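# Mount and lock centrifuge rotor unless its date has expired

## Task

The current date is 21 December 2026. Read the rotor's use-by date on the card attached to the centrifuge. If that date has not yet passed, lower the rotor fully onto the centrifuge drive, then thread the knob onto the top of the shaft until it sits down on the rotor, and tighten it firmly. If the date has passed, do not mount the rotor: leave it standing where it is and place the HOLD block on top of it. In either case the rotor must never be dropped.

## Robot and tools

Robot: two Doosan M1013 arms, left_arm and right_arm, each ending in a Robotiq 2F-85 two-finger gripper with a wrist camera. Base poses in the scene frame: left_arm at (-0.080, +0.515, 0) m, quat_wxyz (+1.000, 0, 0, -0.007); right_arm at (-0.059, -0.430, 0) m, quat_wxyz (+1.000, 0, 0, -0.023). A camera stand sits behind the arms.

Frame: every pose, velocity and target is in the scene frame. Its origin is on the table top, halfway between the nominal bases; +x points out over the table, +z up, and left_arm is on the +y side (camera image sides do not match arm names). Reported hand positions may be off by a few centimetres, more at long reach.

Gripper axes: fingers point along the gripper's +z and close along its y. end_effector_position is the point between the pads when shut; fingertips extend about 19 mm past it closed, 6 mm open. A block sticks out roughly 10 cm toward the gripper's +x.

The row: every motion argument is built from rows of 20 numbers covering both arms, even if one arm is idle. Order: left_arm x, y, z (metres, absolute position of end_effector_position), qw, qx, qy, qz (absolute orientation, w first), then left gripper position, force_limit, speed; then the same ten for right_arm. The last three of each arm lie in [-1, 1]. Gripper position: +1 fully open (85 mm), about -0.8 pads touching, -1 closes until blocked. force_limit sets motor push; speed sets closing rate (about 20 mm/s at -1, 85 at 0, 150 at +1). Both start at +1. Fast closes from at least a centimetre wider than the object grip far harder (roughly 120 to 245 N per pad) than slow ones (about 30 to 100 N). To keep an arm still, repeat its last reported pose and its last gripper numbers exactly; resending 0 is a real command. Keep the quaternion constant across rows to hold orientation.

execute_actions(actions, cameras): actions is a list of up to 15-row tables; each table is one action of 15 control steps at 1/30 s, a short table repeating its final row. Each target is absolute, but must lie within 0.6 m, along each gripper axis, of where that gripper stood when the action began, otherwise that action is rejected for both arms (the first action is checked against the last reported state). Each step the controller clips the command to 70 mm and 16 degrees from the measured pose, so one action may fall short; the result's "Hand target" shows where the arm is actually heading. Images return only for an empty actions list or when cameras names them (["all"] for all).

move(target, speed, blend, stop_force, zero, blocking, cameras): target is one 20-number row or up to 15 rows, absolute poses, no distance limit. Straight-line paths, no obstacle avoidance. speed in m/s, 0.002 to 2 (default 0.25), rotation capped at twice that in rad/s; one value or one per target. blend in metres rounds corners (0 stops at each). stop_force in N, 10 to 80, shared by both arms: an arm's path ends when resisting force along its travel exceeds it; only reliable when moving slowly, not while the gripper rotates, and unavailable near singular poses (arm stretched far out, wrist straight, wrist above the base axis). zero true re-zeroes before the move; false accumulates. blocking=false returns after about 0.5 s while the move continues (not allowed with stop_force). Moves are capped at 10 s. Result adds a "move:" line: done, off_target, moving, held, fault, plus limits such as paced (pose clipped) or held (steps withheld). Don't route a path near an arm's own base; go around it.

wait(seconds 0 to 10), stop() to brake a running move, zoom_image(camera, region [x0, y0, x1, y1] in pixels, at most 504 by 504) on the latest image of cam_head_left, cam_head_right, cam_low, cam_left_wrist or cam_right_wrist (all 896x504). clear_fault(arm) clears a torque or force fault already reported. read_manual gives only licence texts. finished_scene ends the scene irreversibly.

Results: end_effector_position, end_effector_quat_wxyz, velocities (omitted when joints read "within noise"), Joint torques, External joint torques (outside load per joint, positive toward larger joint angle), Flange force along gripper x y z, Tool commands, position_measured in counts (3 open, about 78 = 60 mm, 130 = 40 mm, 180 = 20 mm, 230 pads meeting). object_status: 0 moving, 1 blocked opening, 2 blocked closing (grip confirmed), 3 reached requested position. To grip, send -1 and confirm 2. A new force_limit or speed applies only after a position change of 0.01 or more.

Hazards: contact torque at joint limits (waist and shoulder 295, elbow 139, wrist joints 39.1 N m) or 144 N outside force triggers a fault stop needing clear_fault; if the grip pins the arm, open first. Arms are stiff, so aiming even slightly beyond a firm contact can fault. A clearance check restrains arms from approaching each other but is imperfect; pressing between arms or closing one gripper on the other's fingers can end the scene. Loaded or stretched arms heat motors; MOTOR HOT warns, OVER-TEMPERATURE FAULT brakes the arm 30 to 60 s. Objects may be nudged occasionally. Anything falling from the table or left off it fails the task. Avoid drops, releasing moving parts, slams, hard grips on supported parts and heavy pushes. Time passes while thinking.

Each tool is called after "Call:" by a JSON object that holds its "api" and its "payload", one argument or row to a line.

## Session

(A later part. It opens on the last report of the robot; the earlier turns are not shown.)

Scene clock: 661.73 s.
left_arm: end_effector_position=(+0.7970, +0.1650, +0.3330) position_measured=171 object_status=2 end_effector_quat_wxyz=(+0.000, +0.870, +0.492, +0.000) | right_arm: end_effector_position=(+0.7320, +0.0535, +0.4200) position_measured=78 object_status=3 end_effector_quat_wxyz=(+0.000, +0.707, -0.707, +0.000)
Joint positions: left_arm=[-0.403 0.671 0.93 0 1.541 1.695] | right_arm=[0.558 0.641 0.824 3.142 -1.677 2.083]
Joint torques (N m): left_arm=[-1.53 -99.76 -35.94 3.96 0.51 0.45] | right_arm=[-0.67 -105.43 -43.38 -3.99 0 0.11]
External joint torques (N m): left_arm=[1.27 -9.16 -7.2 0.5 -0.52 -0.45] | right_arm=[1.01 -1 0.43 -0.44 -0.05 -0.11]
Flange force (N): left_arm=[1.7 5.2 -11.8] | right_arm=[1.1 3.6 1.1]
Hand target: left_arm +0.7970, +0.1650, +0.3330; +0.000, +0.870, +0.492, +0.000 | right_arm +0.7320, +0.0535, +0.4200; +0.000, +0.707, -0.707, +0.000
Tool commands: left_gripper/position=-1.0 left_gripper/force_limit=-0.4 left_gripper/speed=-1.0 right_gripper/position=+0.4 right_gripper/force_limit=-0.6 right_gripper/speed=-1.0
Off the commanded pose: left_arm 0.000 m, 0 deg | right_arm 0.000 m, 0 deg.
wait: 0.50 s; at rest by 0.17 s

Call:
{"api": "move", "payload": {
  "target": [
    [0.797,0.165,0.333,0,0.8704,0.4924,0,-1,-0.4,-1,0.7320,0.0535,0.40,0,1,0,0,0.5,-0.6,-1],
    [0.797,0.165,0.333,0,0.8704,0.4924,0,-1,-0.4,-1,0.7320,0.0535,0.3226,0,1,0,0,0.5,-0.6,-1],
    [0.797,0.165,0.333,0,0.8704,0.4924,0,-1,-0.4,-1,0.7320,0.0535,0.3226,0,1,0,0,-1,-0.6,-1]
  ],
  "speed": [0.3,0.08,0.1],
  "cameras": ["cam_right_wrist"]
}}

Call:
{"api": "wait", "payload": {
  "seconds": 0.5
}}

Scene clock: 675.40 s.
left_arm: end_effector_position=(+0.7970, +0.1650, +0.3330) position_measured=171 object_status=2 end_effector_quat_wxyz=(+0.000, +0.870, +0.492, +0.000) | right_arm: end_effector_position=(+0.7321, +0.0534, +0.3227) position_measured=109 object_status=2 end_effector_quat_wxyz=(+0.000, +1.000, +0.000, +0.000)
Joint positions: left_arm=[-0.403 0.671 0.93 0 1.541 1.695] | right_arm=[0.558 0.638 1.004 3.141 -1.5 0.512]
Joint torques (N m): left_arm=[-5.19 -102.59 -37.68 3.02 0.31 0.5] | right_arm=[7.47 -93.87 -42.08 -0.9 3.94 0.06]
External joint torques (N m): left_arm=[5.23 -7.02 -5.66 1.46 -0.32 -0.5] | right_arm=[-7.23 -11.06 -0.62 -3.47 -3.87 -0.06]
Flange force (N): left_arm=[5.7 4.0 -9.4] | right_arm=[-8.3 14.3 -9.1]
Hand target: left_arm +0.7970, +0.1650, +0.3330; +0.000, +0.870, +0.492, +0.000 | right_arm +0.7320, +0.0535, +0.3226; +0.000, +1.000, +0.000, +0.000
Off the commanded pose: left_arm 0.000 m, 0 deg | right_arm 0.000 m, 0 deg.
move: done
Images, in order (width x height): cam_right_wrist 896x504.

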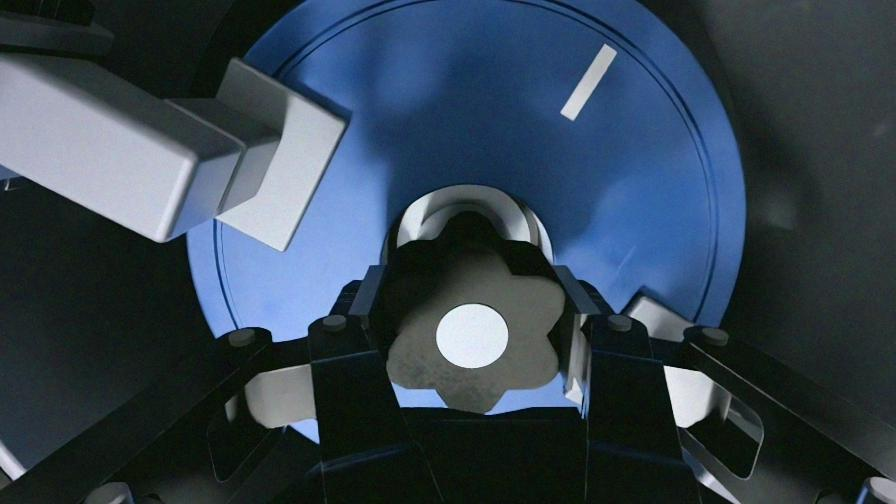

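Scene clock: 675.90 s.
left_arm: end_effector_position=(+0.7970, +0.1650, +0.3330) position_measured=171 object_status=2 end_effector_quat_wxyz=(+0.000, +0.870, +0.492, +0.000) | right_arm: end_effector_position=(+0.7320, +0.0535, +0.3226) position_measured=109 object_status=2 end_effector_quat_wxyz=(+0.000, +1.000, +0.000, +0.000)
Joint positions: left_arm=[-0.403 0.671 0.93 0 1.541 1.695] | right_arm=[0.558 0.638 1.004 3.142 -1.5 0.512]
Joint torques (N m): left_arm=[-5.34 -102.44 -37.83 3.01 0.33 0.43] | right_arm=[7.63 -93.94 -41.9 -0.83 3.93 0.03]
External joint torques (N m): left_arm=[4.95 -6.72 -5.4 1.44 -0.34 -0.43] | right_arm=[-7.37 -11.62 -0.98 -3.55 -3.87 -0.03]
Flange force (N): left_arm=[5.4 3.7 -8.9] | right_arm=[-8.2 14.4 -9.7]
Hand target: left_arm +0.7970, +0.1650, +0.3330; +0.000, +0.870, +0.492, +0.000 | right_arm +0.7320, +0.0535, +0.3226; +0.000, +1.000, +0.000, +0.000
Tool commands: left_gripper/position=-1.0 left_gripper/force_limit=-0.4 left_gripper/speed=-1.0 right_gripper/position=-1.0 right_gripper/force_limit=-0.6 right_gripper/speed=-1.0
Off the commanded pose: left_arm 0.000 m, 0 deg | right_arm 0.000 m, 0 deg.
wait: 0.50 s; at rest by 0.17 s

Call:
{"api": "move", "payload": {
  "target": [
    [0.797,0.165,0.333,0,0.8704,0.4924,0,-1,-0.4,-1,0.7320,0.0533,0.3221,0,0.866,-0.5,0,-1,-0.6,-1],
    [0.797,0.165,0.333,0,0.8704,0.4924,0,-1,-0.4,-1,0.7320,0.0533,0.3216,0,0.5,-0.866,0,-1,-0.6,-1]
  ],
  "speed": 0.25
}}

Call:
{"api": "move", "payload": {
  "target": [
    [0.797,0.165,0.333,0,0.8704,0.4924,0,-1,-0.4,-1,0.7320,0.0533,0.3211,0,0,-1,0,-1,-0.6,-1],
    [0.797,0.165,0.333,0,0.8704,0.4924,0,-1,-0.4,-1,0.7320,0.0533,0.3206,0,-0.5,-0.866,0,-1,-0.6,-1]
  ],
  "speed": 0.25
}}

Scene clock: 683.27 s.
left_arm: end_effector_position=(+0.7970, +0.1650, +0.3330) position_measured=171 object_status=2 end_effector_quat_wxyz=(+0.000, +0.870, +0.492, +0.000) | right_arm: end_effector_position=(+0.7320, +0.0532, +0.3216) position_measured=109 object_status=2 end_effector_quat_wxyz=(+0.000, -0.500, +0.866, +0.000)
Joint positions: left_arm=[-0.403 0.671 0.93 0 1.541 1.695] | right_arm=[0.558 0.638 1.006 3.142 -1.498 2.606]
Joint torques (N m): left_arm=[-0.4 -103.11 -36.76 4.37 1.13 0.4] | right_arm=[2.13 -50.81 -6.64 -2.73 -2.61 0.41]
External joint torques (N m): left_arm=[0.75 -6.02 -6.4 0.11 -1.14 -0.4] | right_arm=[-1.79 -54.08 -35.98 -1.64 2.55 -0.41]
Flange force (N): left_arm=[1.7 7.9 -9.2] | right_arm=[-5.6 -5.7 -59.4]
Hand target: left_arm +0.7970, +0.1650, +0.3330; +0.000, +0.870, +0.492, +0.000 | right_arm +0.7320, +0.0533, +0.3216; +0.000, -0.500, +0.866, +0.000
Off the commanded pose: left_arm 0.000 m, 0 deg | right_arm 0.000 m, 0 deg.
move: done

Scene clock: 688.10 s.
left_arm: end_effector_position=(+0.7970, +0.1650, +0.3330) position_measured=171 object_status=2 end_effector_quat_wxyz=(+0.000, +0.870, +0.492, +0.000) | right_arm: end_effector_position=(+0.7320, +0.0532, +0.3206) position_measured=109 object_status=2 end_effector_quat_wxyz=(+0.000, +0.500, +0.866, +0.000)
Joint positions: left_arm=[-0.403 0.671 0.93 0 1.541 1.695] | right_arm=[0.558 0.638 1.007 3.142 -1.496 4.7]
Joint torques (N m): left_arm=[-4 -105.29 -37.53 3.3 1.76 0.34] | right_arm=[28.51 -39.8 1.62 5.55 -2.9 0.79]
External joint torques (N m): left_arm=[3.45 -3.94 -5.65 1.13 -1.77 -0.34] | right_arm=[-28.27 -66.42 -44.72 -9.86 2.89 -0.79]
Flange force (N): left_arm=[4.7 8.3 -6.7] | right_arm=[-31.1 11.0 -74.2]
Hand target: left_arm +0.7970, +0.1650, +0.3330; +0.000, +0.870, +0.492, +0.000 | right_arm +0.7320, +0.0533, +0.3206; +0.000, +0.500, +0.866, +0.000
Off the commanded pose: left_arm 0.000 m, 0 deg | right_arm 0.000 m, 0 deg.
move: done

Call:
{"api": "move", "payload": {
  "target": [
    [0.797,0.165,0.333,0,0.8704,0.4924,0,-1,-0.4,-1,0.7320,0.0533,0.3212,0,-0.5,-0.866,0,-1,-0.6,-1],
    [0.797,0.165,0.333,0,0.8704,0.4924,0,-1,-0.4,-1,0.7320,0.0533,0.3212,0,-0.5,-0.866,0,0.5,-0.6,-1],
    [0.797,0.165,0.333,0,0.8704,0.4924,0,-1,-0.4,-1,0.7320,0.0533,0.3212,0,-0.5,-0.866,0,0.5,-0.6,-1]
  ],
  "speed": 0.1,
  "cameras": ["cam_right_wrist","cam_head_left"]
}}

Call:
{"api": "zoom_image", "payload": {
  "camera": "cam_head_left",
  "region": [370, 150, 490, 250]
}}

Scene clock: 695.40 s.
left_arm: end_effector_position=(+0.7970, +0.1650, +0.3330) position_measured=171 object_status=2 end_effector_quat_wxyz=(+0.000, +0.870, +0.492, +0.000) | right_arm: end_effector_position=(+0.7320, +0.0533, +0.3212) position_measured=66 object_status=3 end_effector_quat_wxyz=(+0.000, +0.500, +0.866, +0.000)
Joint positions: left_arm=[-0.403 0.671 0.93 0 1.541 1.695] | right_arm=[0.558 0.638 1.007 3.142 -1.497 4.7]
Joint torques (N m): left_arm=[-3.28 -99.62 -35.8 3.46 0.47 0.44] | right_arm=[-0.17 -106.23 -43.3 -3.88 0.04 0.19]
External joint torques (N m): left_arm=[3.24 -9.88 -7.52 1.01 -0.48 -0.44] | right_arm=[0.42 0.8 0.56 -0.39 -0.05 -0.19]
Flange force (N): left_arm=[3.7 4.6 -12.4] | right_arm=[0.2 -0.2 0.9]
Hand target: left_arm +0.7970, +0.1650, +0.3330; +0.000, +0.870, +0.492, +0.000 | right_arm +0.7320, +0.0533, +0.3212; +0.000, +0.500, +0.866, +0.000
Off the commanded pose: left_arm 0.000 m, 0 deg | right_arm 0.000 m, 0 deg.
move: done
Images, in order (width x height): cam_head_left 896x504, cam_right_wrist 896x504.

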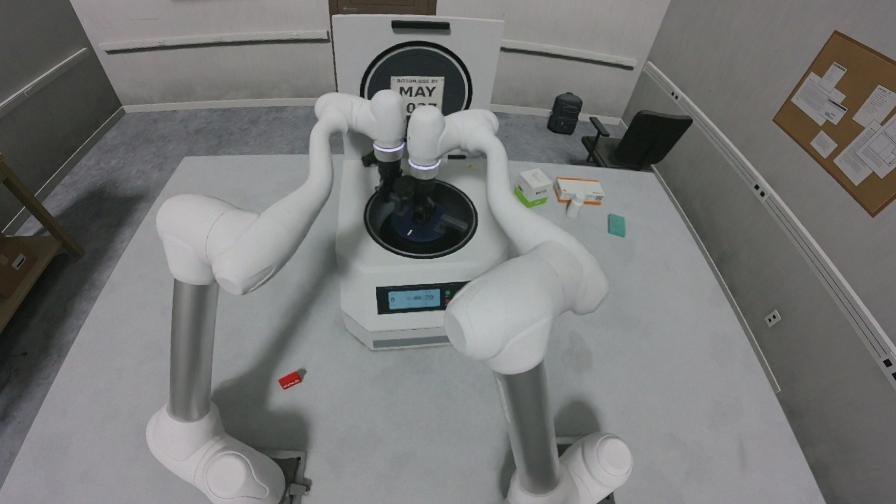

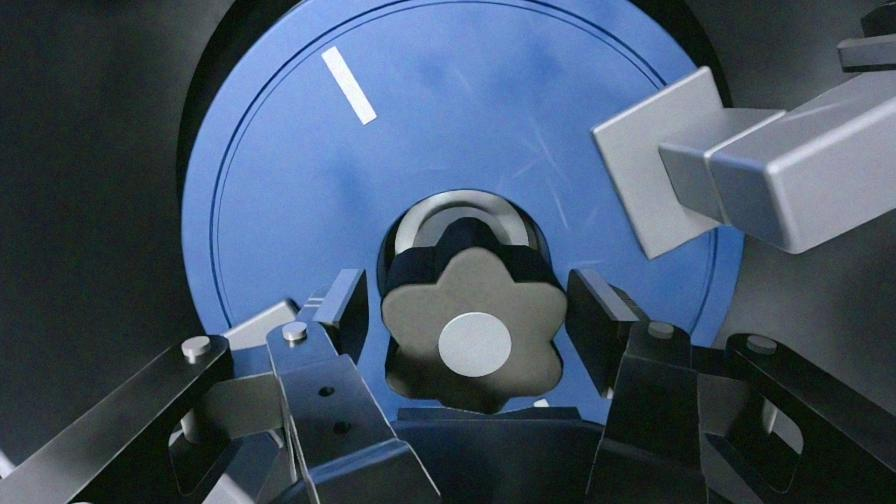

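Scaled by 4.200.

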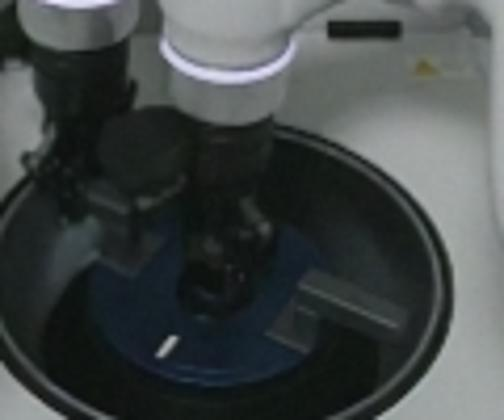

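Call:
{"api": "move", "payload": {
  "target": [
    [0.797,0.165,0.333,0,0.8704,0.4924,0,-1,-0.4,-1,0.7320,0.0533,0.3190,0,0.5,-0.866,0,0.5,-0.6,-1],
    [0.797,0.165,0.333,0,0.8704,0.4924,0,-1,-0.4,-1,0.7320,0.0533,0.3180,0,1,0,0,0.5,-0.6,-1],
    [0.797,0.165,0.333,0,0.8704,0.4924,0,-1,-0.4,-1,0.7320,0.0533,0.3180,0,1,0,0,-1,-0.6,-1],
    [0.797,0.165,0.333,0,0.8704,0.4924,0,-1,-0.4,-1,0.7320,0.0533,0.3180,0,1,0,0,-1,-0.6,-1]
  ],
  "speed": 0.5,
  "cameras": ["cam_right_wrist"]
}}

Call:
{"api": "move", "payload": {
  "target": [
    [0.797,0.165,0.333,0,0.8704,0.4924,0,-1,-0.4,-1,0.7320,0.0533,0.3177,0,0.866,-0.5,0,-1,-0.6,-1],
    [0.797,0.165,0.333,0,0.8704,0.4924,0,-1,-0.4,-1,0.7320,0.0533,0.3173,0,0.5,-0.866,0,-1,-0.6,-1]
  ],
  "speed": 0.3
}}

Call:
{"api": "move", "payload": {
  "target": [
    [0.797,0.165,0.333,0,0.8704,0.4924,0,-1,-0.4,-1,0.7320,0.0533,0.3170,0,0,-1,0,-1,-0.6,-1],
    [0.797,0.165,0.333,0,0.8704,0.4924,0,-1,-0.4,-1,0.7320,0.0533,0.3167,0,-0.5,-0.866,0,-1,-0.6,-1]
  ],
  "speed": 0.3
}}

Scene clock: 712.27 s.
left_arm: end_effector_position=(+0.7970, +0.1650, +0.3330) position_measured=171 object_status=2 end_effector_quat_wxyz=(+0.000, +0.870, +0.492, +0.000) | right_arm: end_effector_position=(+0.7320, +0.0533, +0.3180) position_measured=108 object_status=2 end_effector_quat_wxyz=(+0.000, +1.000, +0.000, +0.000)
Joint positions: left_arm=[-0.403 0.671 0.93 0 1.541 1.695] | right_arm=[0.558 0.638 1.011 3.142 -1.492 0.512]
Joint torques (N m): left_arm=[-4.66 -101.61 -36.71 3.13 0.52 0.48] | right_arm=[4.62 -92.29 -38.14 -2 2.01 0.17]
External joint torques (N m): left_arm=[5.32 -8.29 -6.73 1.39 -0.53 -0.48] | right_arm=[-4.33 -13.14 -4.6 -2.37 -1.95 -0.17]
Flange force (N): left_arm=[6.0 4.8 -10.9] | right_arm=[-4.4 8.4 -12.4]
Hand target: left_arm +0.7970, +0.1650, +0.3330; +0.000, +0.870, +0.492, +0.000 | right_arm +0.7320, +0.0533, +0.3180; +0.000, +1.000, +0.000, +0.000
Off the commanded pose: left_arm 0.000 m, 0 deg | right_arm 0.000 m, 0 deg.
move: done
Images, in order (width x height): cam_right_wrist 896x504.

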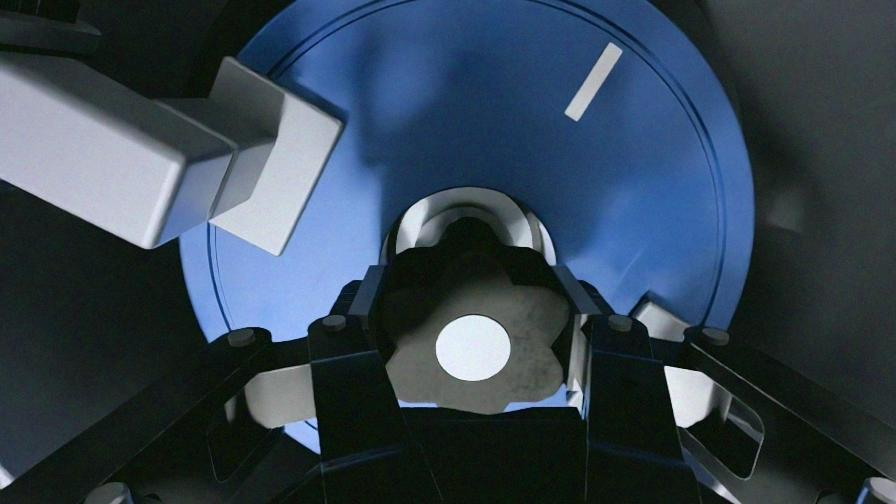

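Scene clock: 716.43 s.
left_arm: end_effector_position=(+0.7970, +0.1650, +0.3330) position_measured=171 object_status=2 end_effector_quat_wxyz=(+0.000, +0.870, +0.492, +0.000) | right_arm: end_effector_position=(+0.7320, +0.0532, +0.3173) position_measured=108 object_status=2 end_effector_quat_wxyz=(+0.000, -0.500, +0.866, +0.000)
Joint positions: left_arm=[-0.403 0.671 0.93 0 1.541 1.695] | right_arm=[0.558 0.638 1.013 3.142 -1.491 2.606]
Joint torques (N m): left_arm=[-4.43 -101.85 -36.86 3.18 0.66 0.38] | right_arm=[13.74 -87.95 -31.94 1.52 -0.74 0.25]
External joint torques (N m): left_arm=[4.12 -8.02 -6.55 1.28 -0.67 -0.38] | right_arm=[-13.5 -17.98 -11 -5.92 0.67 -0.25]
Flange force (N): left_arm=[4.8 4.6 -10.4] | right_arm=[7.8 -12.7 -18.6]
Hand target: left_arm +0.7970, +0.1650, +0.3330; +0.000, +0.870, +0.492, +0.000 | right_arm +0.7320, +0.0533, +0.3173; +0.000, -0.500, +0.866, +0.000
Off the commanded pose: left_arm 0.000 m, 0 deg | right_arm 0.000 m, 0 deg.
move: done

Scene clock: 720.60 s.
left_arm: end_effector_position=(+0.7970, +0.1650, +0.3330) position_measured=171 object_status=2 end_effector_quat_wxyz=(+0.000, +0.870, +0.492, +0.000) | right_arm: end_effector_position=(+0.7320, +0.0532, +0.3167) position_measured=108 object_status=2 end_effector_quat_wxyz=(+0.000, +0.500, +0.866, +0.000)
Joint positions: left_arm=[-0.403 0.671 0.93 0 1.541 1.695] | right_arm=[0.558 0.638 1.014 3.142 -1.49 4.7]
Joint torques (N m): left_arm=[-5.25 -102.99 -36.2 2.97 1.66 0.4] | right_arm=[11.32 -100.72 -44.15 -0.38 3.19 0.68]
External joint torques (N m): left_arm=[5.59 -7.25 -7.38 1.53 -1.67 -0.4] | right_arm=[-11.07 -4.51 1.62 -3.85 -3.21 -0.68]
Flange force (N): left_arm=[6.8 7.4 -10.0] | right_arm=[-12.9 -9.8 -3.6]
Hand target: left_arm +0.7970, +0.1650, +0.3330; +0.000, +0.870, +0.492, +0.000 | right_arm +0.7320, +0.0533, +0.3167; +0.000, +0.500, +0.866, +0.000
Off the commanded pose: left_arm 0.000 m, 0 deg | right_arm 0.000 m, 0 deg.
move: done

Call:
{"api": "move", "payload": {
  "target": [
    [0.797,0.165,0.333,0,0.8704,0.4924,0,-1,-0.4,-1,0.7321,0.0528,0.3167,0,-0.5,-0.866,0,0.5,-0.6,-1],
    [0.797,0.165,0.333,0,0.8704,0.4924,0,-1,-0.4,-1,0.7321,0.0528,0.3167,0,0.5,-0.866,0,0.5,-0.6,-1],
    [0.797,0.165,0.333,0,0.8704,0.4924,0,-1,-0.4,-1,0.7321,0.0528,0.3167,0,1,0,0,0.5,-0.6,-1],
    [0.797,0.165,0.333,0,0.8704,0.4924,0,-1,-0.4,-1,0.7321,0.0528,0.3167,0,1,0,0,-1,-0.6,-1]
  ],
  "speed": 0.6,
  "blend": [0,0.002,0,0]
}}

Call:
{"api": "move", "payload": {
  "target": [
    [0.797,0.165,0.333,0,0.8704,0.4924,0,-1,-0.4,-1,0.7321,0.0528,0.3163,0,0.866,-0.5,0,-1,-0.6,-1],
    [0.797,0.165,0.333,0,0.8704,0.4924,0,-1,-0.4,-1,0.7321,0.0528,0.3160,0,0.5,-0.866,0,-1,-0.6,-1],
    [0.797,0.165,0.333,0,0.8704,0.4924,0,-1,-0.4,-1,0.7321,0.0528,0.3156,0,0,-1,0,-1,-0.6,-1],
    [0.797,0.165,0.333,0,0.8704,0.4924,0,-1,-0.4,-1,0.7321,0.0528,0.3152,0,-0.5,-0.866,0,-1,-0.6,-1]
  ],
  "speed": 0.4,
  "cameras": ["cam_right_wrist"]
}}

Scene clock: 731.57 s.
left_arm: end_effector_position=(+0.7970, +0.1650, +0.3330) position_measured=171 object_status=2 end_effector_quat_wxyz=(+0.000, +0.870, +0.492, +0.000) | right_arm: end_effector_position=(+0.7321, +0.0528, +0.3167) position_measured=108 object_status=2 end_effector_quat_wxyz=(+0.000, +1.000, +0.000, +0.000)
Joint positions: left_arm=[-0.403 0.671 0.93 0 1.541 1.695] | right_arm=[0.557 0.638 1.014 3.142 -1.489 0.511]
Joint torques (N m): left_arm=[-2.59 -100.54 -36.27 3.67 0.53 0.43] | right_arm=[-0.12 -100.09 -40.33 -3.68 0.4 0.23]
External joint torques (N m): left_arm=[2.7 -8.46 -6.9 0.8 -0.54 -0.43] | right_arm=[0.43 -5.79 -2.58 -0.7 -0.35 -0.23]
Flange force (N): left_arm=[3.3 5.3 -11.2] | right_arm=[-2.2 1.1 -5.5]
Hand target: left_arm +0.7970, +0.1650, +0.3330; +0.000, +0.870, +0.492, +0.000 | right_arm +0.7321, +0.0528, +0.3167; +0.000, +1.000, +0.000, +0.000
Off the commanded pose: left_arm 0.000 m, 0 deg | right_arm 0.000 m, 0 deg.
move: done

Scene clock: 738.27 s.
left_arm: end_effector_position=(+0.7970, +0.1650, +0.3330) position_measured=171 object_status=2 end_effector_quat_wxyz=(+0.000, +0.870, +0.492, +0.000) | right_arm: end_effector_position=(+0.7321, +0.0527, +0.3152) position_measured=108 object_status=2 end_effector_quat_wxyz=(+0.000, +0.500, +0.866, +0.000)
Joint positions: left_arm=[-0.403 0.671 0.93 0 1.541 1.695] | right_arm=[0.557 0.638 1.016 3.142 -1.487 4.7]
Joint torques (N m): left_arm=[-2.42 -99.17 -35.39 3.83 0.43 0.46] | right_arm=[2.42 -117.93 -49.04 -3.03 -1.29 0.15]
External joint torques (N m): left_arm=[3.1 -11.09 -8.14 0.69 -0.43 -0.46] | right_arm=[-2.24 13.08 6.39 -1.23 1.29 -0.14]
Flange force (N): left_arm=[3.5 4.4 -13.7] | right_arm=[-2.5 3.0 14.0]
Hand target: left_arm +0.7970, +0.1650, +0.3330; +0.000, +0.870, +0.492, +0.000 | right_arm +0.7321, +0.0528, +0.3152; +0.000, +0.500, +0.866, +0.000
Off the commanded pose: left_arm 0.000 m, 0 deg | right_arm 0.000 m, 0 deg.
move: done
Images, in order (width x height): cam_right_wrist 896x504.

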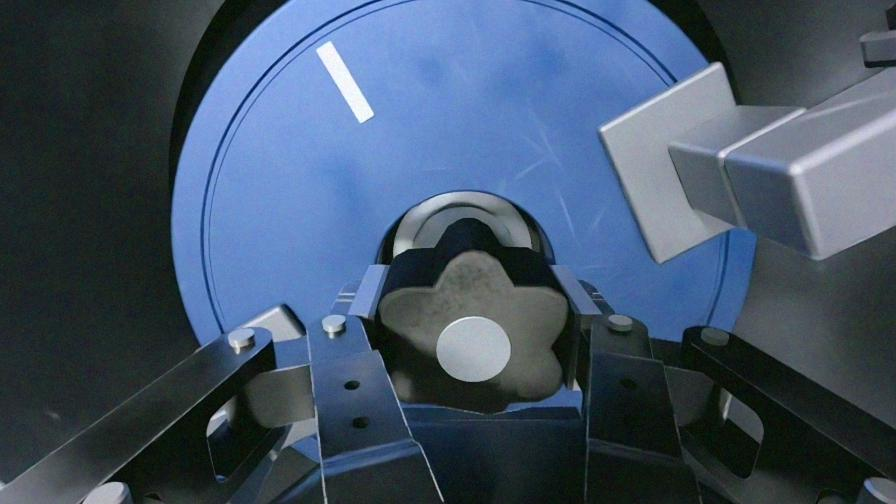

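Call:
{"api": "move", "payload": {
  "target": [
    [0.797,0.165,0.333,0,0.8704,0.4924,0,-1,-0.4,-1,0.7321,0.0528,0.3150,0,-0.5,-0.866,0,0.5,-0.6,-1],
    [0.797,0.165,0.333,0,0.8704,0.4924,0,-1,-0.4,-1,0.7321,0.0528,0.3150,0,0.5,-0.866,0,0.5,-0.6,-1],
    [0.797,0.165,0.333,0,0.8704,0.4924,0,-1,-0.4,-1,0.7321,0.0528,0.3150,0,1,0,0,0.5,-0.6,-1],
    [0.797,0.165,0.333,0,0.8704,0.4924,0,-1,-0.4,-1,0.7321,0.0528,0.3150,0,1,0,0,-1,-0.6,-1]
  ],
  "speed": 0.6,
  "blend": [0,0.002,0,0]
}}

Call:
{"api": "move", "payload": {
  "target": [
    [0.797,0.165,0.333,0,0.8704,0.4924,0,-1,-0.4,-1,0.7321,0.0528,0.3146,0,0.866,-0.5,0,-1,-0.6,-1],
    [0.797,0.165,0.333,0,0.8704,0.4924,0,-1,-0.4,-1,0.7321,0.0528,0.3142,0,0.5,-0.866,0,-1,-0.6,-1],
    [0.797,0.165,0.333,0,0.8704,0.4924,0,-1,-0.4,-1,0.7321,0.0528,0.3138,0,0,-1,0,-1,-0.6,-1],
    [0.797,0.165,0.333,0,0.8704,0.4924,0,-1,-0.4,-1,0.7321,0.0528,0.3134,0,-0.5,-0.866,0,-1,-0.6,-1]
  ],
  "speed": 0.4
}}

Call:
{"api": "move", "payload": {
  "target": [
    [0.797,0.165,0.333,0,0.8704,0.4924,0,-1,-0.4,-1,0.7321,0.0528,0.3134,0,-0.5,-0.866,0,0.5,-0.6,-1],
    [0.797,0.165,0.333,0,0.8704,0.4924,0,-1,-0.4,-1,0.7321,0.0528,0.3134,0,0.5,-0.866,0,0.5,-0.6,-1],
    [0.797,0.165,0.333,0,0.8704,0.4924,0,-1,-0.4,-1,0.7321,0.0528,0.3134,0,1,0,0,0.5,-0.6,-1],
    [0.797,0.165,0.333,0,0.8704,0.4924,0,-1,-0.4,-1,0.7321,0.0528,0.3134,0,1,0,0,-1,-0.6,-1]
  ],
  "speed": 0.6,
  "blend": [0,0.002,0,0]
}}

Call:
{"api": "move", "payload": {
  "target": [
    [0.797,0.165,0.333,0,0.8704,0.4924,0,-1,-0.4,-1,0.7321,0.0528,0.3130,0,0.866,-0.5,0,-1,-0.6,-1],
    [0.797,0.165,0.333,0,0.8704,0.4924,0,-1,-0.4,-1,0.7321,0.0528,0.3126,0,0.5,-0.866,0,-1,-0.6,-1],
    [0.797,0.165,0.333,0,0.8704,0.4924,0,-1,-0.4,-1,0.7321,0.0528,0.3122,0,0,-1,0,-1,-0.6,-1],
    [0.797,0.165,0.333,0,0.8704,0.4924,0,-1,-0.4,-1,0.7321,0.0528,0.3118,0,-0.5,-0.866,0,-1,-0.6,-1]
  ],
  "speed": 0.4,
  "cameras": ["cam_right_wrist"]
}}

Scene clock: 752.83 s.
left_arm: end_effector_position=(+0.7970, +0.1650, +0.3330) position_measured=171 object_status=2 end_effector_quat_wxyz=(+0.000, +0.870, +0.492, +0.000) | right_arm: end_effector_position=(+0.7321, +0.0528, +0.3150) position_measured=108 object_status=0 end_effector_quat_wxyz=(+0.000, +1.000, +0.000, +0.000)
Joint positions: left_arm=[-0.403 0.671 0.93 0 1.541 1.695] | right_arm=[0.557 0.638 1.017 3.142 -1.487 0.511]
Joint torques (N m): left_arm=[-2.73 -100.82 -36.29 3.65 0.55 0.45] | right_arm=[0.38 -100.09 -40.46 -3.61 0.37 0.13]
External joint torques (N m): left_arm=[2.7 -8.99 -7.12 0.82 -0.56 -0.45] | right_arm=[-0.17 -5.01 -2.26 -0.75 -0.3 -0.13]
Flange force (N): left_arm=[3.2 5.0 -11.6] | right_arm=[-1.5 1.3 -4.8]
Hand target: left_arm +0.7970, +0.1650, +0.3330; +0.000, +0.870, +0.492, +0.000 | right_arm +0.7321, +0.0528, +0.3150; +0.000, +1.000, +0.000, +0.000
Off the commanded pose: left_arm 0.000 m, 0 deg | right_arm 0.000 m, 0 deg.
move: done

Scene clock: 759.70 s.
left_arm: end_effector_position=(+0.7970, +0.1650, +0.3330) position_measured=171 object_status=2 end_effector_quat_wxyz=(+0.000, +0.870, +0.492, +0.000) | right_arm: end_effector_position=(+0.7321, +0.0527, +0.3134) position_measured=108 object_status=2 end_effector_quat_wxyz=(+0.000, +0.500, +0.866, +0.000)
Joint positions: left_arm=[-0.403 0.671 0.93 0 1.541 1.695] | right_arm=[0.557 0.639 1.019 3.142 -1.484 4.7]
Joint torques (N m): left_arm=[-2.46 -99.31 -35.68 3.82 0.47 0.43] | right_arm=[2.13 -115.41 -47.48 -3.11 -0.9 0.15]
External joint torques (N m): left_arm=[2.47 -9.71 -7.45 0.64 -0.48 -0.43] | right_arm=[-1.91 10.26 4.87 -1.14 0.89 -0.15]
Flange force (N): left_arm=[3.0 4.8 -12.3] | right_arm=[-2.1 2.9 10.6]
Hand target: left_arm +0.7970, +0.1650, +0.3330; +0.000, +0.870, +0.492, +0.000 | right_arm +0.7321, +0.0528, +0.3134; +0.000, +0.500, +0.866, +0.000
Off the commanded pose: left_arm 0.000 m, 0 deg | right_arm 0.000 m, 0 deg.
move: done

Scene clock: 765.87 s.
left_arm: end_effector_position=(+0.7970, +0.1650, +0.3330) position_measured=171 object_status=2 end_effector_quat_wxyz=(+0.000, +0.870, +0.492, +0.000) | right_arm: end_effector_position=(+0.7321, +0.0528, +0.3134) position_measured=109 object_status=0 end_effector_quat_wxyz=(+0.000, +1.000, +0.000, +0.000)
Joint positions: left_arm=[-0.403 0.671 0.93 0 1.541 1.695] | right_arm=[0.557 0.639 1.019 3.142 -1.484 0.511]
Joint torques (N m): left_arm=[-2.88 -100.58 -36.25 3.66 0.55 0.45] | right_arm=[-0.11 -99.95 -40.46 -3.59 0.51 0.18]
External joint torques (N m): left_arm=[3.68 -9.37 -7.18 0.85 -0.56 -0.45] | right_arm=[0.35 -6.34 -2.6 -0.82 -0.45 -0.18]
Flange force (N): left_arm=[4.2 4.3 -11.7] | right_arm=[-2.8 1.5 -5.8]
Hand target: left_arm +0.7970, +0.1650, +0.3330; +0.000, +0.870, +0.492, +0.000 | right_arm +0.7321, +0.0528, +0.3134; +0.000, +1.000, +0.000, +0.000
Off the commanded pose: left_arm 0.000 m, 0 deg | right_arm 0.000 m, 0 deg.
move: done

Scene clock: 771.70 s.
left_arm: end_effector_position=(+0.7992, +0.1632, +0.3332) position_measured=171 object_status=2 end_effector_quat_wxyz=(+0.003, +0.871, +0.492, +0.002) | right_arm: end_effector_position=(+0.7321, +0.0527, +0.3122) position_measured=109 object_status=2 end_effector_quat_wxyz=(+0.000, +0.118, +0.993, +0.000)
Joint positions: left_arm=[-0.403 0.672 0.929 -0.001 1.533 1.695] | right_arm=[0.557 0.639 1.021 3.142 -1.482 3.889]
Joint torques (N m): left_arm=[19.21 -146.2 -0.2 8.25 47.17 -0.61] | right_arm=[-13.6 -84.61 -30 -0.12 -0.85 21.43]
External joint torques (N m): left_arm=[-19.3 36.7 -43.17 -3.77 -47.21 0.61] | right_arm=[13.87 -21.23 -12.82 -4.18 0.78 -21.43]
External joint torques when the fault began: left_arm=[-18.73 25.81 -34.72 -4.36 -39.46 0.4]
Flange force (N): left_arm=[5.3 155.6 13.0] | right_arm=[-5.0 -6.5 -21.7]
Flange force when the fault began (N): left_arm=[-0.7 116.1 12.9]
Hand target: left_arm +0.7972, +0.1648, +0.3331; +0.000, +0.870, +0.492, +0.000 | right_arm +0.7321, +0.0528, +0.3121; +0.000, +0.118, +0.993, +0.000
Tool commands: left_gripper/position=-1.0 left_gripper/force_limit=-0.396078 left_gripper/speed=-1.0 right_gripper/position=-1.0 right_gripper/force_limit=-0.6 right_gripper/speed=-1.0
Off the commanded pose: left_arm 0.003 m, 0 deg | right_arm 0.000 m, 46 deg.
FORCE FAULT: contact force on the left arm reached its limit, and that arm stopped. The contact can be on any part of that arm, not only on its tool. That arm's remaining commands of this call were not run. That arm is still stopped at the end of this call. While its stop runs, that arm takes no new command, but its gripper still runs the gripper command that each later call begins with.
CLEAR FAULT: the left arm stays stopped until you call clear_fault(arm="left_arm").
move: fault (left_arm), off_target (right_arm; braked at the fault stop of left_arm); path passed 3 of 4 targets
Images, in order (width x height): cam_right_wrist 896x504.

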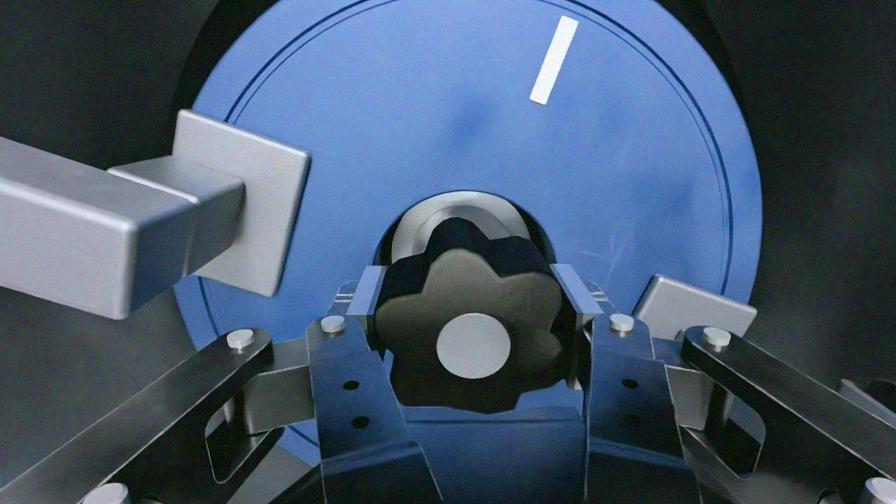

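Call:
{"api": "move", "payload": {
  "target": [0.7972,0.1648,0.3331,0,0.8704,0.4924,0,-1,-0.396078,-1,0.7321,0.0528,0.3122,0,0.1002,0.9950,0,-1,-0.6,-1],
  "speed": 0.05
}}

Call:
{"api": "clear_fault", "payload": {
  "arm": "left_arm"
}}

Scene clock: 775.40 s.
left_arm: end_effector_position=(+0.7987, +0.1636, +0.3331) position_measured=171 object_status=2 end_effector_quat_wxyz=(+0.002, +0.870, +0.492, +0.001) | right_arm: end_effector_position=(+0.7321, +0.0528, +0.3122) position_measured=109 object_status=2 end_effector_quat_wxyz=(+0.000, +0.100, +0.995, +0.000)
Joint positions: left_arm=[-0.403 0.672 0.929 -0.001 1.536 1.695] | right_arm=[0.557 0.639 1.021 3.142 -1.482 3.853]
Joint torques (N m): left_arm=[8.01 -131.85 -14.62 5.63 30.23 -0.24] | right_arm=[2.45 -90.23 -30.61 2.07 -2.09 13.64]
External joint torques (N m): left_arm=[-7.86 22.39 -28.71 -1.15 -30.26 0.24] | right_arm=[-2.16 -15.53 -12.07 -6.37 2.02 -13.64]
Flange force (N): left_arm=[8.1 100.5 6.3] | right_arm=[-15.6 -8.8 -17.5]
Hand target: left_arm +0.7972, +0.1648, +0.3331; +0.000, +0.870, +0.492, +0.000 | right_arm +0.7321, +0.0528, +0.3122; +0.000, +0.100, +0.995, +0.000
Tool commands: left_gripper/position=-1.0 left_gripper/force_limit=-0.396078 left_gripper/speed=-1.0 right_gripper/position=-1.0 right_gripper/force_limit=-0.6 right_gripper/speed=-1.0
Off the commanded pose: right_arm 0.000 m, 0 deg.
FORCE FAULT, CONTINUED: the left arm was still stopped when this call began, by the force fault that an earlier result reported. That arm ran no command of this call. That arm is still stopped at the end of this call. While its stop runs, that arm takes no new command, but its gripper still runs the gripper command that each later call begins with.
CLEAR FAULT: the left arm stays stopped until you call clear_fault(arm="left_arm").
move: fault (left_arm)

Scene clock: 775.50 s.
left_arm: end_effector_position=(+0.7987, +0.1636, +0.3331) position_measured=171 object_status=2 end_effector_quat_wxyz=(+0.002, +0.870, +0.492, +0.001) | right_arm: end_effector_position=(+0.7321, +0.0528, +0.3122) position_measured=109 object_status=2 end_effector_quat_wxyz=(+0.000, +0.100, +0.995, +0.000)
Joint positions: left_arm=[-0.403 0.672 0.929 -0.001 1.536 1.695] | right_arm=[0.557 0.639 1.021 3.142 -1.482 3.853]
Joint torques (N m): left_arm=[7.88 -132.37 -14.76 5.68 30.23 -0.27] | right_arm=[3.04 -89.92 -30.87 2.01 -2.03 13.62]
External joint torques (N m): left_arm=[-7.81 22.99 -28.56 -1.19 -30.26 0.27] | right_arm=[-2.79 -14.79 -11.54 -6.28 1.96 -13.62]
Flange force (N): left_arm=[8.3 101.1 6.6] | right_arm=[-15.9 -9.4 -16.7]
Hand target: left_arm +0.7987, +0.1636, +0.3331; +0.002, +0.870, +0.492, +0.001 | right_arm +0.7321, +0.0528, +0.3122; +0.000, +0.100, +0.995, +0.000
Tool commands: left_gripper/position=-1.0 left_gripper/force_limit=-0.396078 left_gripper/speed=-1.0 right_gripper/position=-1.0 right_gripper/force_limit=-0.6 right_gripper/speed=-1.0
Off the commanded pose: right_arm 0.000 m, 0 deg.
FORCE FAULT, CONTINUED: the left arm's stop, for the force fault that an earlier result reported, is over. The call counts as one of the actions that you can send in this scene. That arm's target is now where it stood when the stop ended, not its last command. That arm accepts commands again.
CLEAR FAULT: your call cleared the left arm's force fault. If the contact force or a joint's load stays at its limit, that arm stops again.

Call:
{"api": "move", "payload": {
  "target": [0.7987,0.1636,0.3331,0.002,0.870,0.492,0.001,-1,-0.396078,-1,0.7321,0.0528,0.3122,0,0.0741,0.9973,0,-1,-0.6,-1],
  "speed": 0.05
}}

Scene clock: 778.10 s.
left_arm: end_effector_position=(+0.7987, +0.1637, +0.3331) position_measured=171 object_status=2 end_effector_quat_wxyz=(+0.002, +0.870, +0.492, +0.001) | right_arm: end_effector_position=(+0.7321, +0.0528, +0.3122) position_measured=109 object_status=2 end_effector_quat_wxyz=(+0.000, +0.074, +0.997, +0.000)
Joint positions: left_arm=[-0.403 0.672 0.927 -0.001 1.538 1.695] | right_arm=[0.557 0.639 1.021 3.142 -1.482 3.801]
Joint torques (N m): left_arm=[-0.9 -111.49 -37.05 4.02 4.46 0.2] | right_arm=[11.03 -95.83 -29.41 -0.07 -5.5 2.31]
External joint torques (N m): left_arm=[-0.51 2.4 -6.15 0.39 -4.49 -0.2] | right_arm=[-10.77 -8.85 -12.95 -4.18 5.43 -2.31]
Flange force (N): left_arm=[2.4 19.4 -2.3] | right_arm=[-21.8 -0.2 -12.0]
Hand target: left_arm +0.7987, +0.1636, +0.3331; +0.002, +0.870, +0.492, +0.001 | right_arm +0.7321, +0.0528, +0.3122; +0.000, +0.074, +0.997, +0.000
Off the commanded pose: left_arm 0.000 m, 0 deg | right_arm 0.000 m, 0 deg.
move: done

Call:
{"api": "move", "payload": {
  "target": [
    [0.7987,0.1636,0.3331,0.002,0.870,0.492,0.001,-1,-0.396078,-1,0.7321,0.0528,0.3122,0,0.0741,0.9973,0,0.5,-0.6,-1],
    [0.7987,0.1636,0.3331,0.002,0.870,0.492,0.001,-1,-0.396078,-1,0.7321,0.0528,0.42,0,0.0741,0.9973,0,0.5,-0.6,-1]
  ],
  "speed": 0.08,
  "cameras": ["cam_right_wrist"]
}}

Call:
{"api": "zoom_image", "payload": {
  "camera": "cam_right_wrist",
  "region": [330, 100, 590, 300]
}}

Scene clock: 784.60 s.
left_arm: end_effector_position=(+0.7987, +0.1636, +0.3331) position_measured=171 object_status=2 end_effector_quat_wxyz=(+0.002, +0.870, +0.492, +0.001) | right_arm: end_effector_position=(+0.7321, +0.0528, +0.4200) position_measured=66 object_status=3 end_effector_quat_wxyz=(+0.000, +0.074, +0.997, +0.000)
Joint positions: left_arm=[-0.403 0.672 0.927 -0.001 1.538 1.695] | right_arm=[0.557 0.641 0.825 3.142 -1.676 3.801]
Joint torques (N m): left_arm=[-5.26 -107.45 -40.43 3.03 0.18 0.45] | right_arm=[-0.34 -105.84 -43.31 -3.81 0 0.19]
External joint torques (N m): left_arm=[5.17 -2.28 -2.9 1.44 -0.2 -0.45] | right_arm=[0.57 -0.24 0.46 -0.51 -0.06 -0.19]
Flange force (N): left_arm=[5.7 4.3 -4.7] | right_arm=[1.9 -1.0 0.9]
Hand target: left_arm +0.7987, +0.1636, +0.3331; +0.002, +0.870, +0.492, +0.001 | right_arm +0.7321, +0.0528, +0.4200; +0.000, +0.074, +0.997, +0.000
Off the commanded pose: left_arm 0.000 m, 0 deg | right_arm 0.000 m, 0 deg.
move: done
Images, in order (width x height): cam_right_wrist 896x504.

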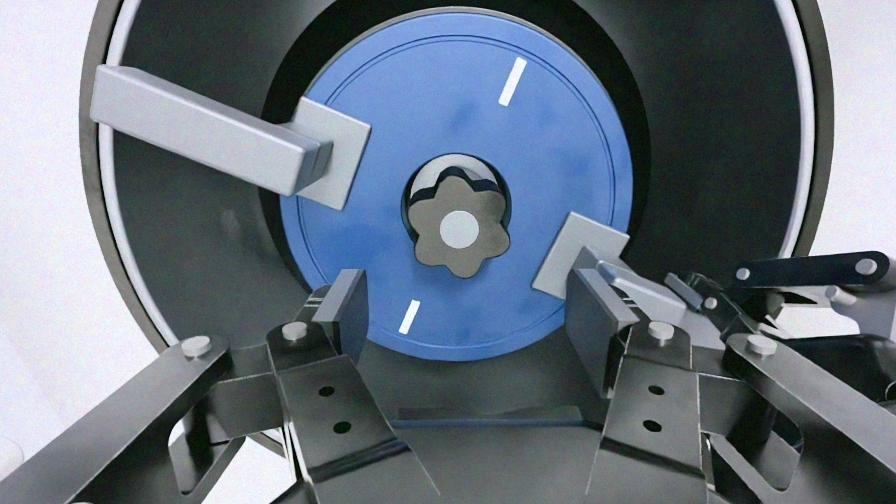

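Scaled by 1.938.

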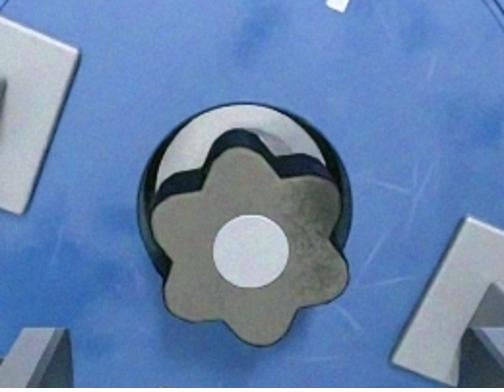

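Call:
{"api": "move", "payload": {
  "target": [
    [0.7987,0.1636,0.3331,0.002,0.870,0.492,0.001,0.9,-0.4,-1,0.7321,0.0,0.46,0,0.0741,0.9973,0,0.5,-0.6,-1],
    [0.7987,0.1636,0.3331,0.002,0.870,0.492,0.001,0.9,-0.4,-1,0.65,-0.15,0.50,0,0.0741,0.9973,0,0.5,-0.6,-1],
    [0.7987,0.1636,0.45,0.002,0.870,0.492,0.001,0.9,-0.4,-1,0.5,-0.35,0.50,0,0.0741,0.9973,0,0.5,-0.6,-1]
  ],
  "speed": 0.12
}}

Call:
{"api": "move", "payload": {
  "target": [
    [0.55,0.42,0.52,0,0,1,0,0.9,-0.4,-1,0.5,-0.35,0.50,0,0.0741,0.9973,0,0.5,-0.6,-1]
  ],
  "speed": 0.2,
  "cameras": ["all"]
}}

Call:
{"api": "zoom_image", "payload": {
  "camera": "cam_low",
  "region": [400, 160, 600, 290]
}}

Scene clock: 795.90 s.
left_arm: end_effector_position=(+0.7987, +0.1636, +0.4500) position_measured=16 object_status=3 end_effector_quat_wxyz=(+0.002, +0.870, +0.492, +0.001) | right_arm: end_effector_position=(+0.5000, -0.3500, +0.5000) position_measured=66 object_status=3 end_effector_quat_wxyz=(+0.000, +0.074, +0.997, +0.000)
Joint positions: left_arm=[-0.403 0.694 0.679 -0.001 1.763 1.695] | right_arm=[0.128 0.008 1.534 3.141 -1.599 3.372]
Joint torques (N m): left_arm=[-1.93 -105.49 -39.24 3.78 -0.42 0.11] | right_arm=[-0.87 -45.8 -43.46 -3.83 -0.01 0.11]
External joint torques (N m): left_arm=[2.73 -6.17 -3.57 0.67 0.41 -0.11] | right_arm=[1.04 1.86 0.69 -0.51 -0.08 -0.11]
Flange force (N): left_arm=[2.9 0.4 -7.4] | right_arm=[-1.4 2.2 1.0]
Hand target: left_arm +0.7987, +0.1636, +0.4500; +0.002, +0.870, +0.492, +0.001 | right_arm +0.5000, -0.3500, +0.5000; +0.000, +0.074, +0.997, +0.000
Off the commanded pose: left_arm 0.000 m, 0 deg | right_arm 0.000 m, 0 deg.
move: done

Scene clock: 801.53 s.
left_arm: end_effector_position=(+0.5500, +0.4199, +0.5200) position_measured=16 object_status=3 end_effector_quat_wxyz=(+0.000, +0.000, +1.000, +0.000) | right_arm: end_effector_position=(+0.5000, -0.3500, +0.5000) position_measured=66 object_status=3 end_effector_quat_wxyz=(+0.000, +0.074, +0.997, +0.000)
Joint positions: left_arm=[-0.191 0.128 1.37 0 1.644 -0.204] | right_arm=[0.128 0.008 1.534 3.142 -1.599 3.372]
Joint torques (N m): left_arm=[-2.03 -55.28 -39.49 3.73 -0.3 0.1] | right_arm=[-1.07 -44.98 -43.57 -3.87 -0.06 0.08]
External joint torques (N m): left_arm=[2.33 -1.66 -3.65 0.66 0.37 -0.1] | right_arm=[1.22 0.83 0.55 -0.48 -0.02 -0.08]
Flange force (N): left_arm=[-4.9 2.8 -7.5] | right_arm=[0.0 2.1 0.9]
Hand target: left_arm +0.5500, +0.4200, +0.5200; +0.000, +0.000, +1.000, +0.000 | right_arm +0.5000, -0.3500, +0.5000; +0.000, +0.074, +0.997, +0.000
Off the commanded pose: left_arm 0.000 m, 0 deg | right_arm 0.000 m, 0 deg.
move: done

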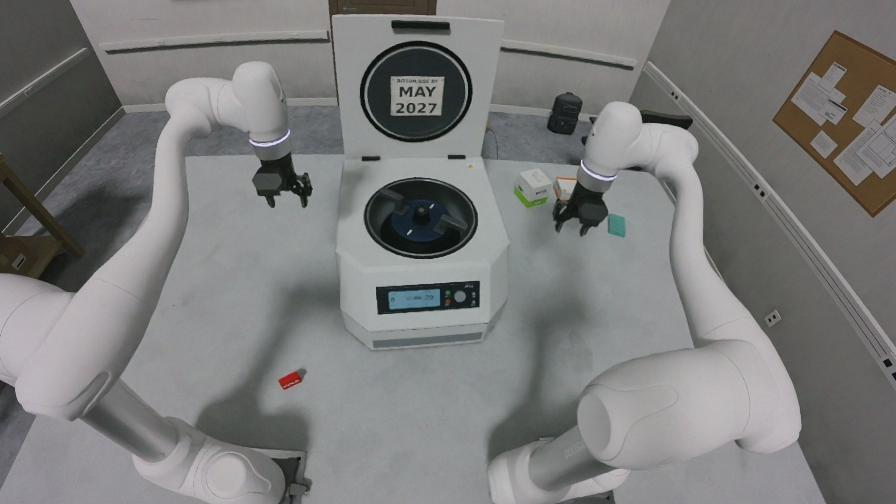

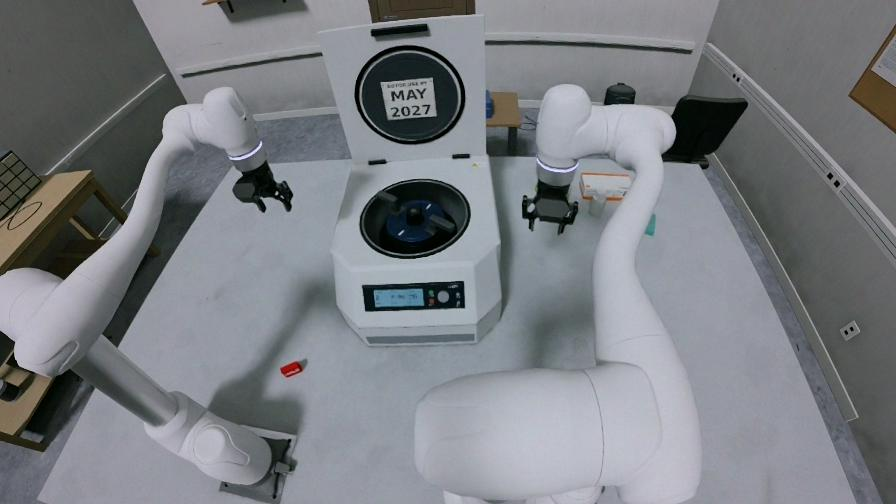

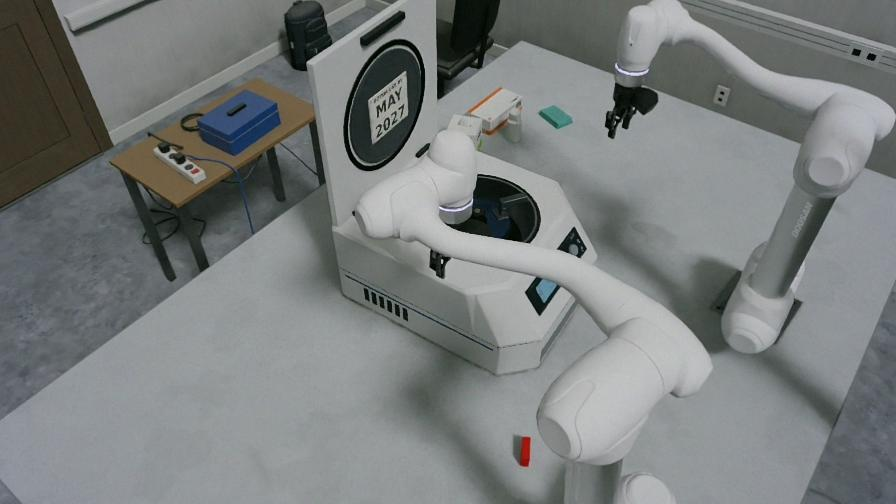

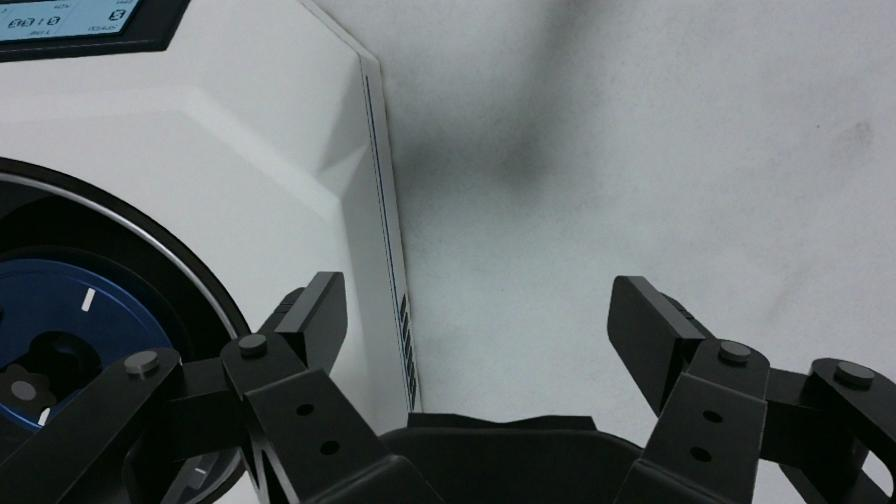

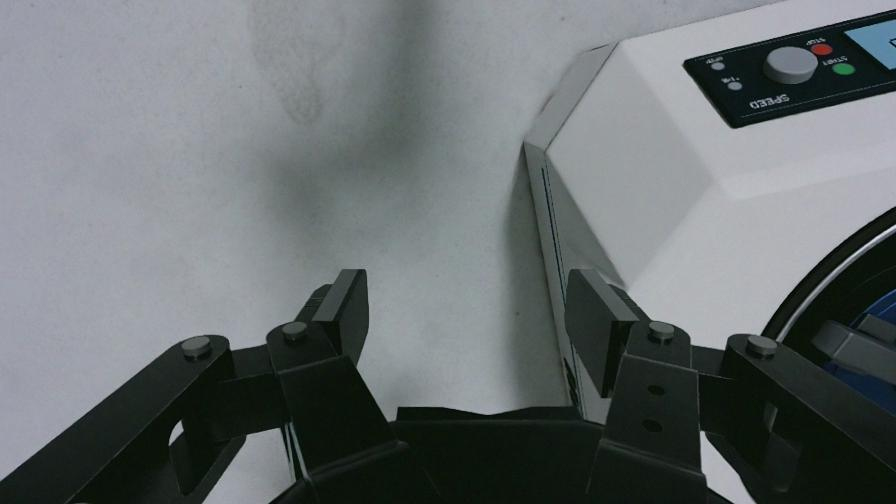

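Scaled by 2.520.

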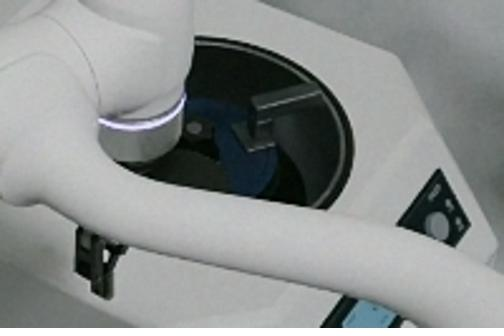

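Call:
{"api": "finished_scene", "payload": {

}}

The scene is finished: the task was done.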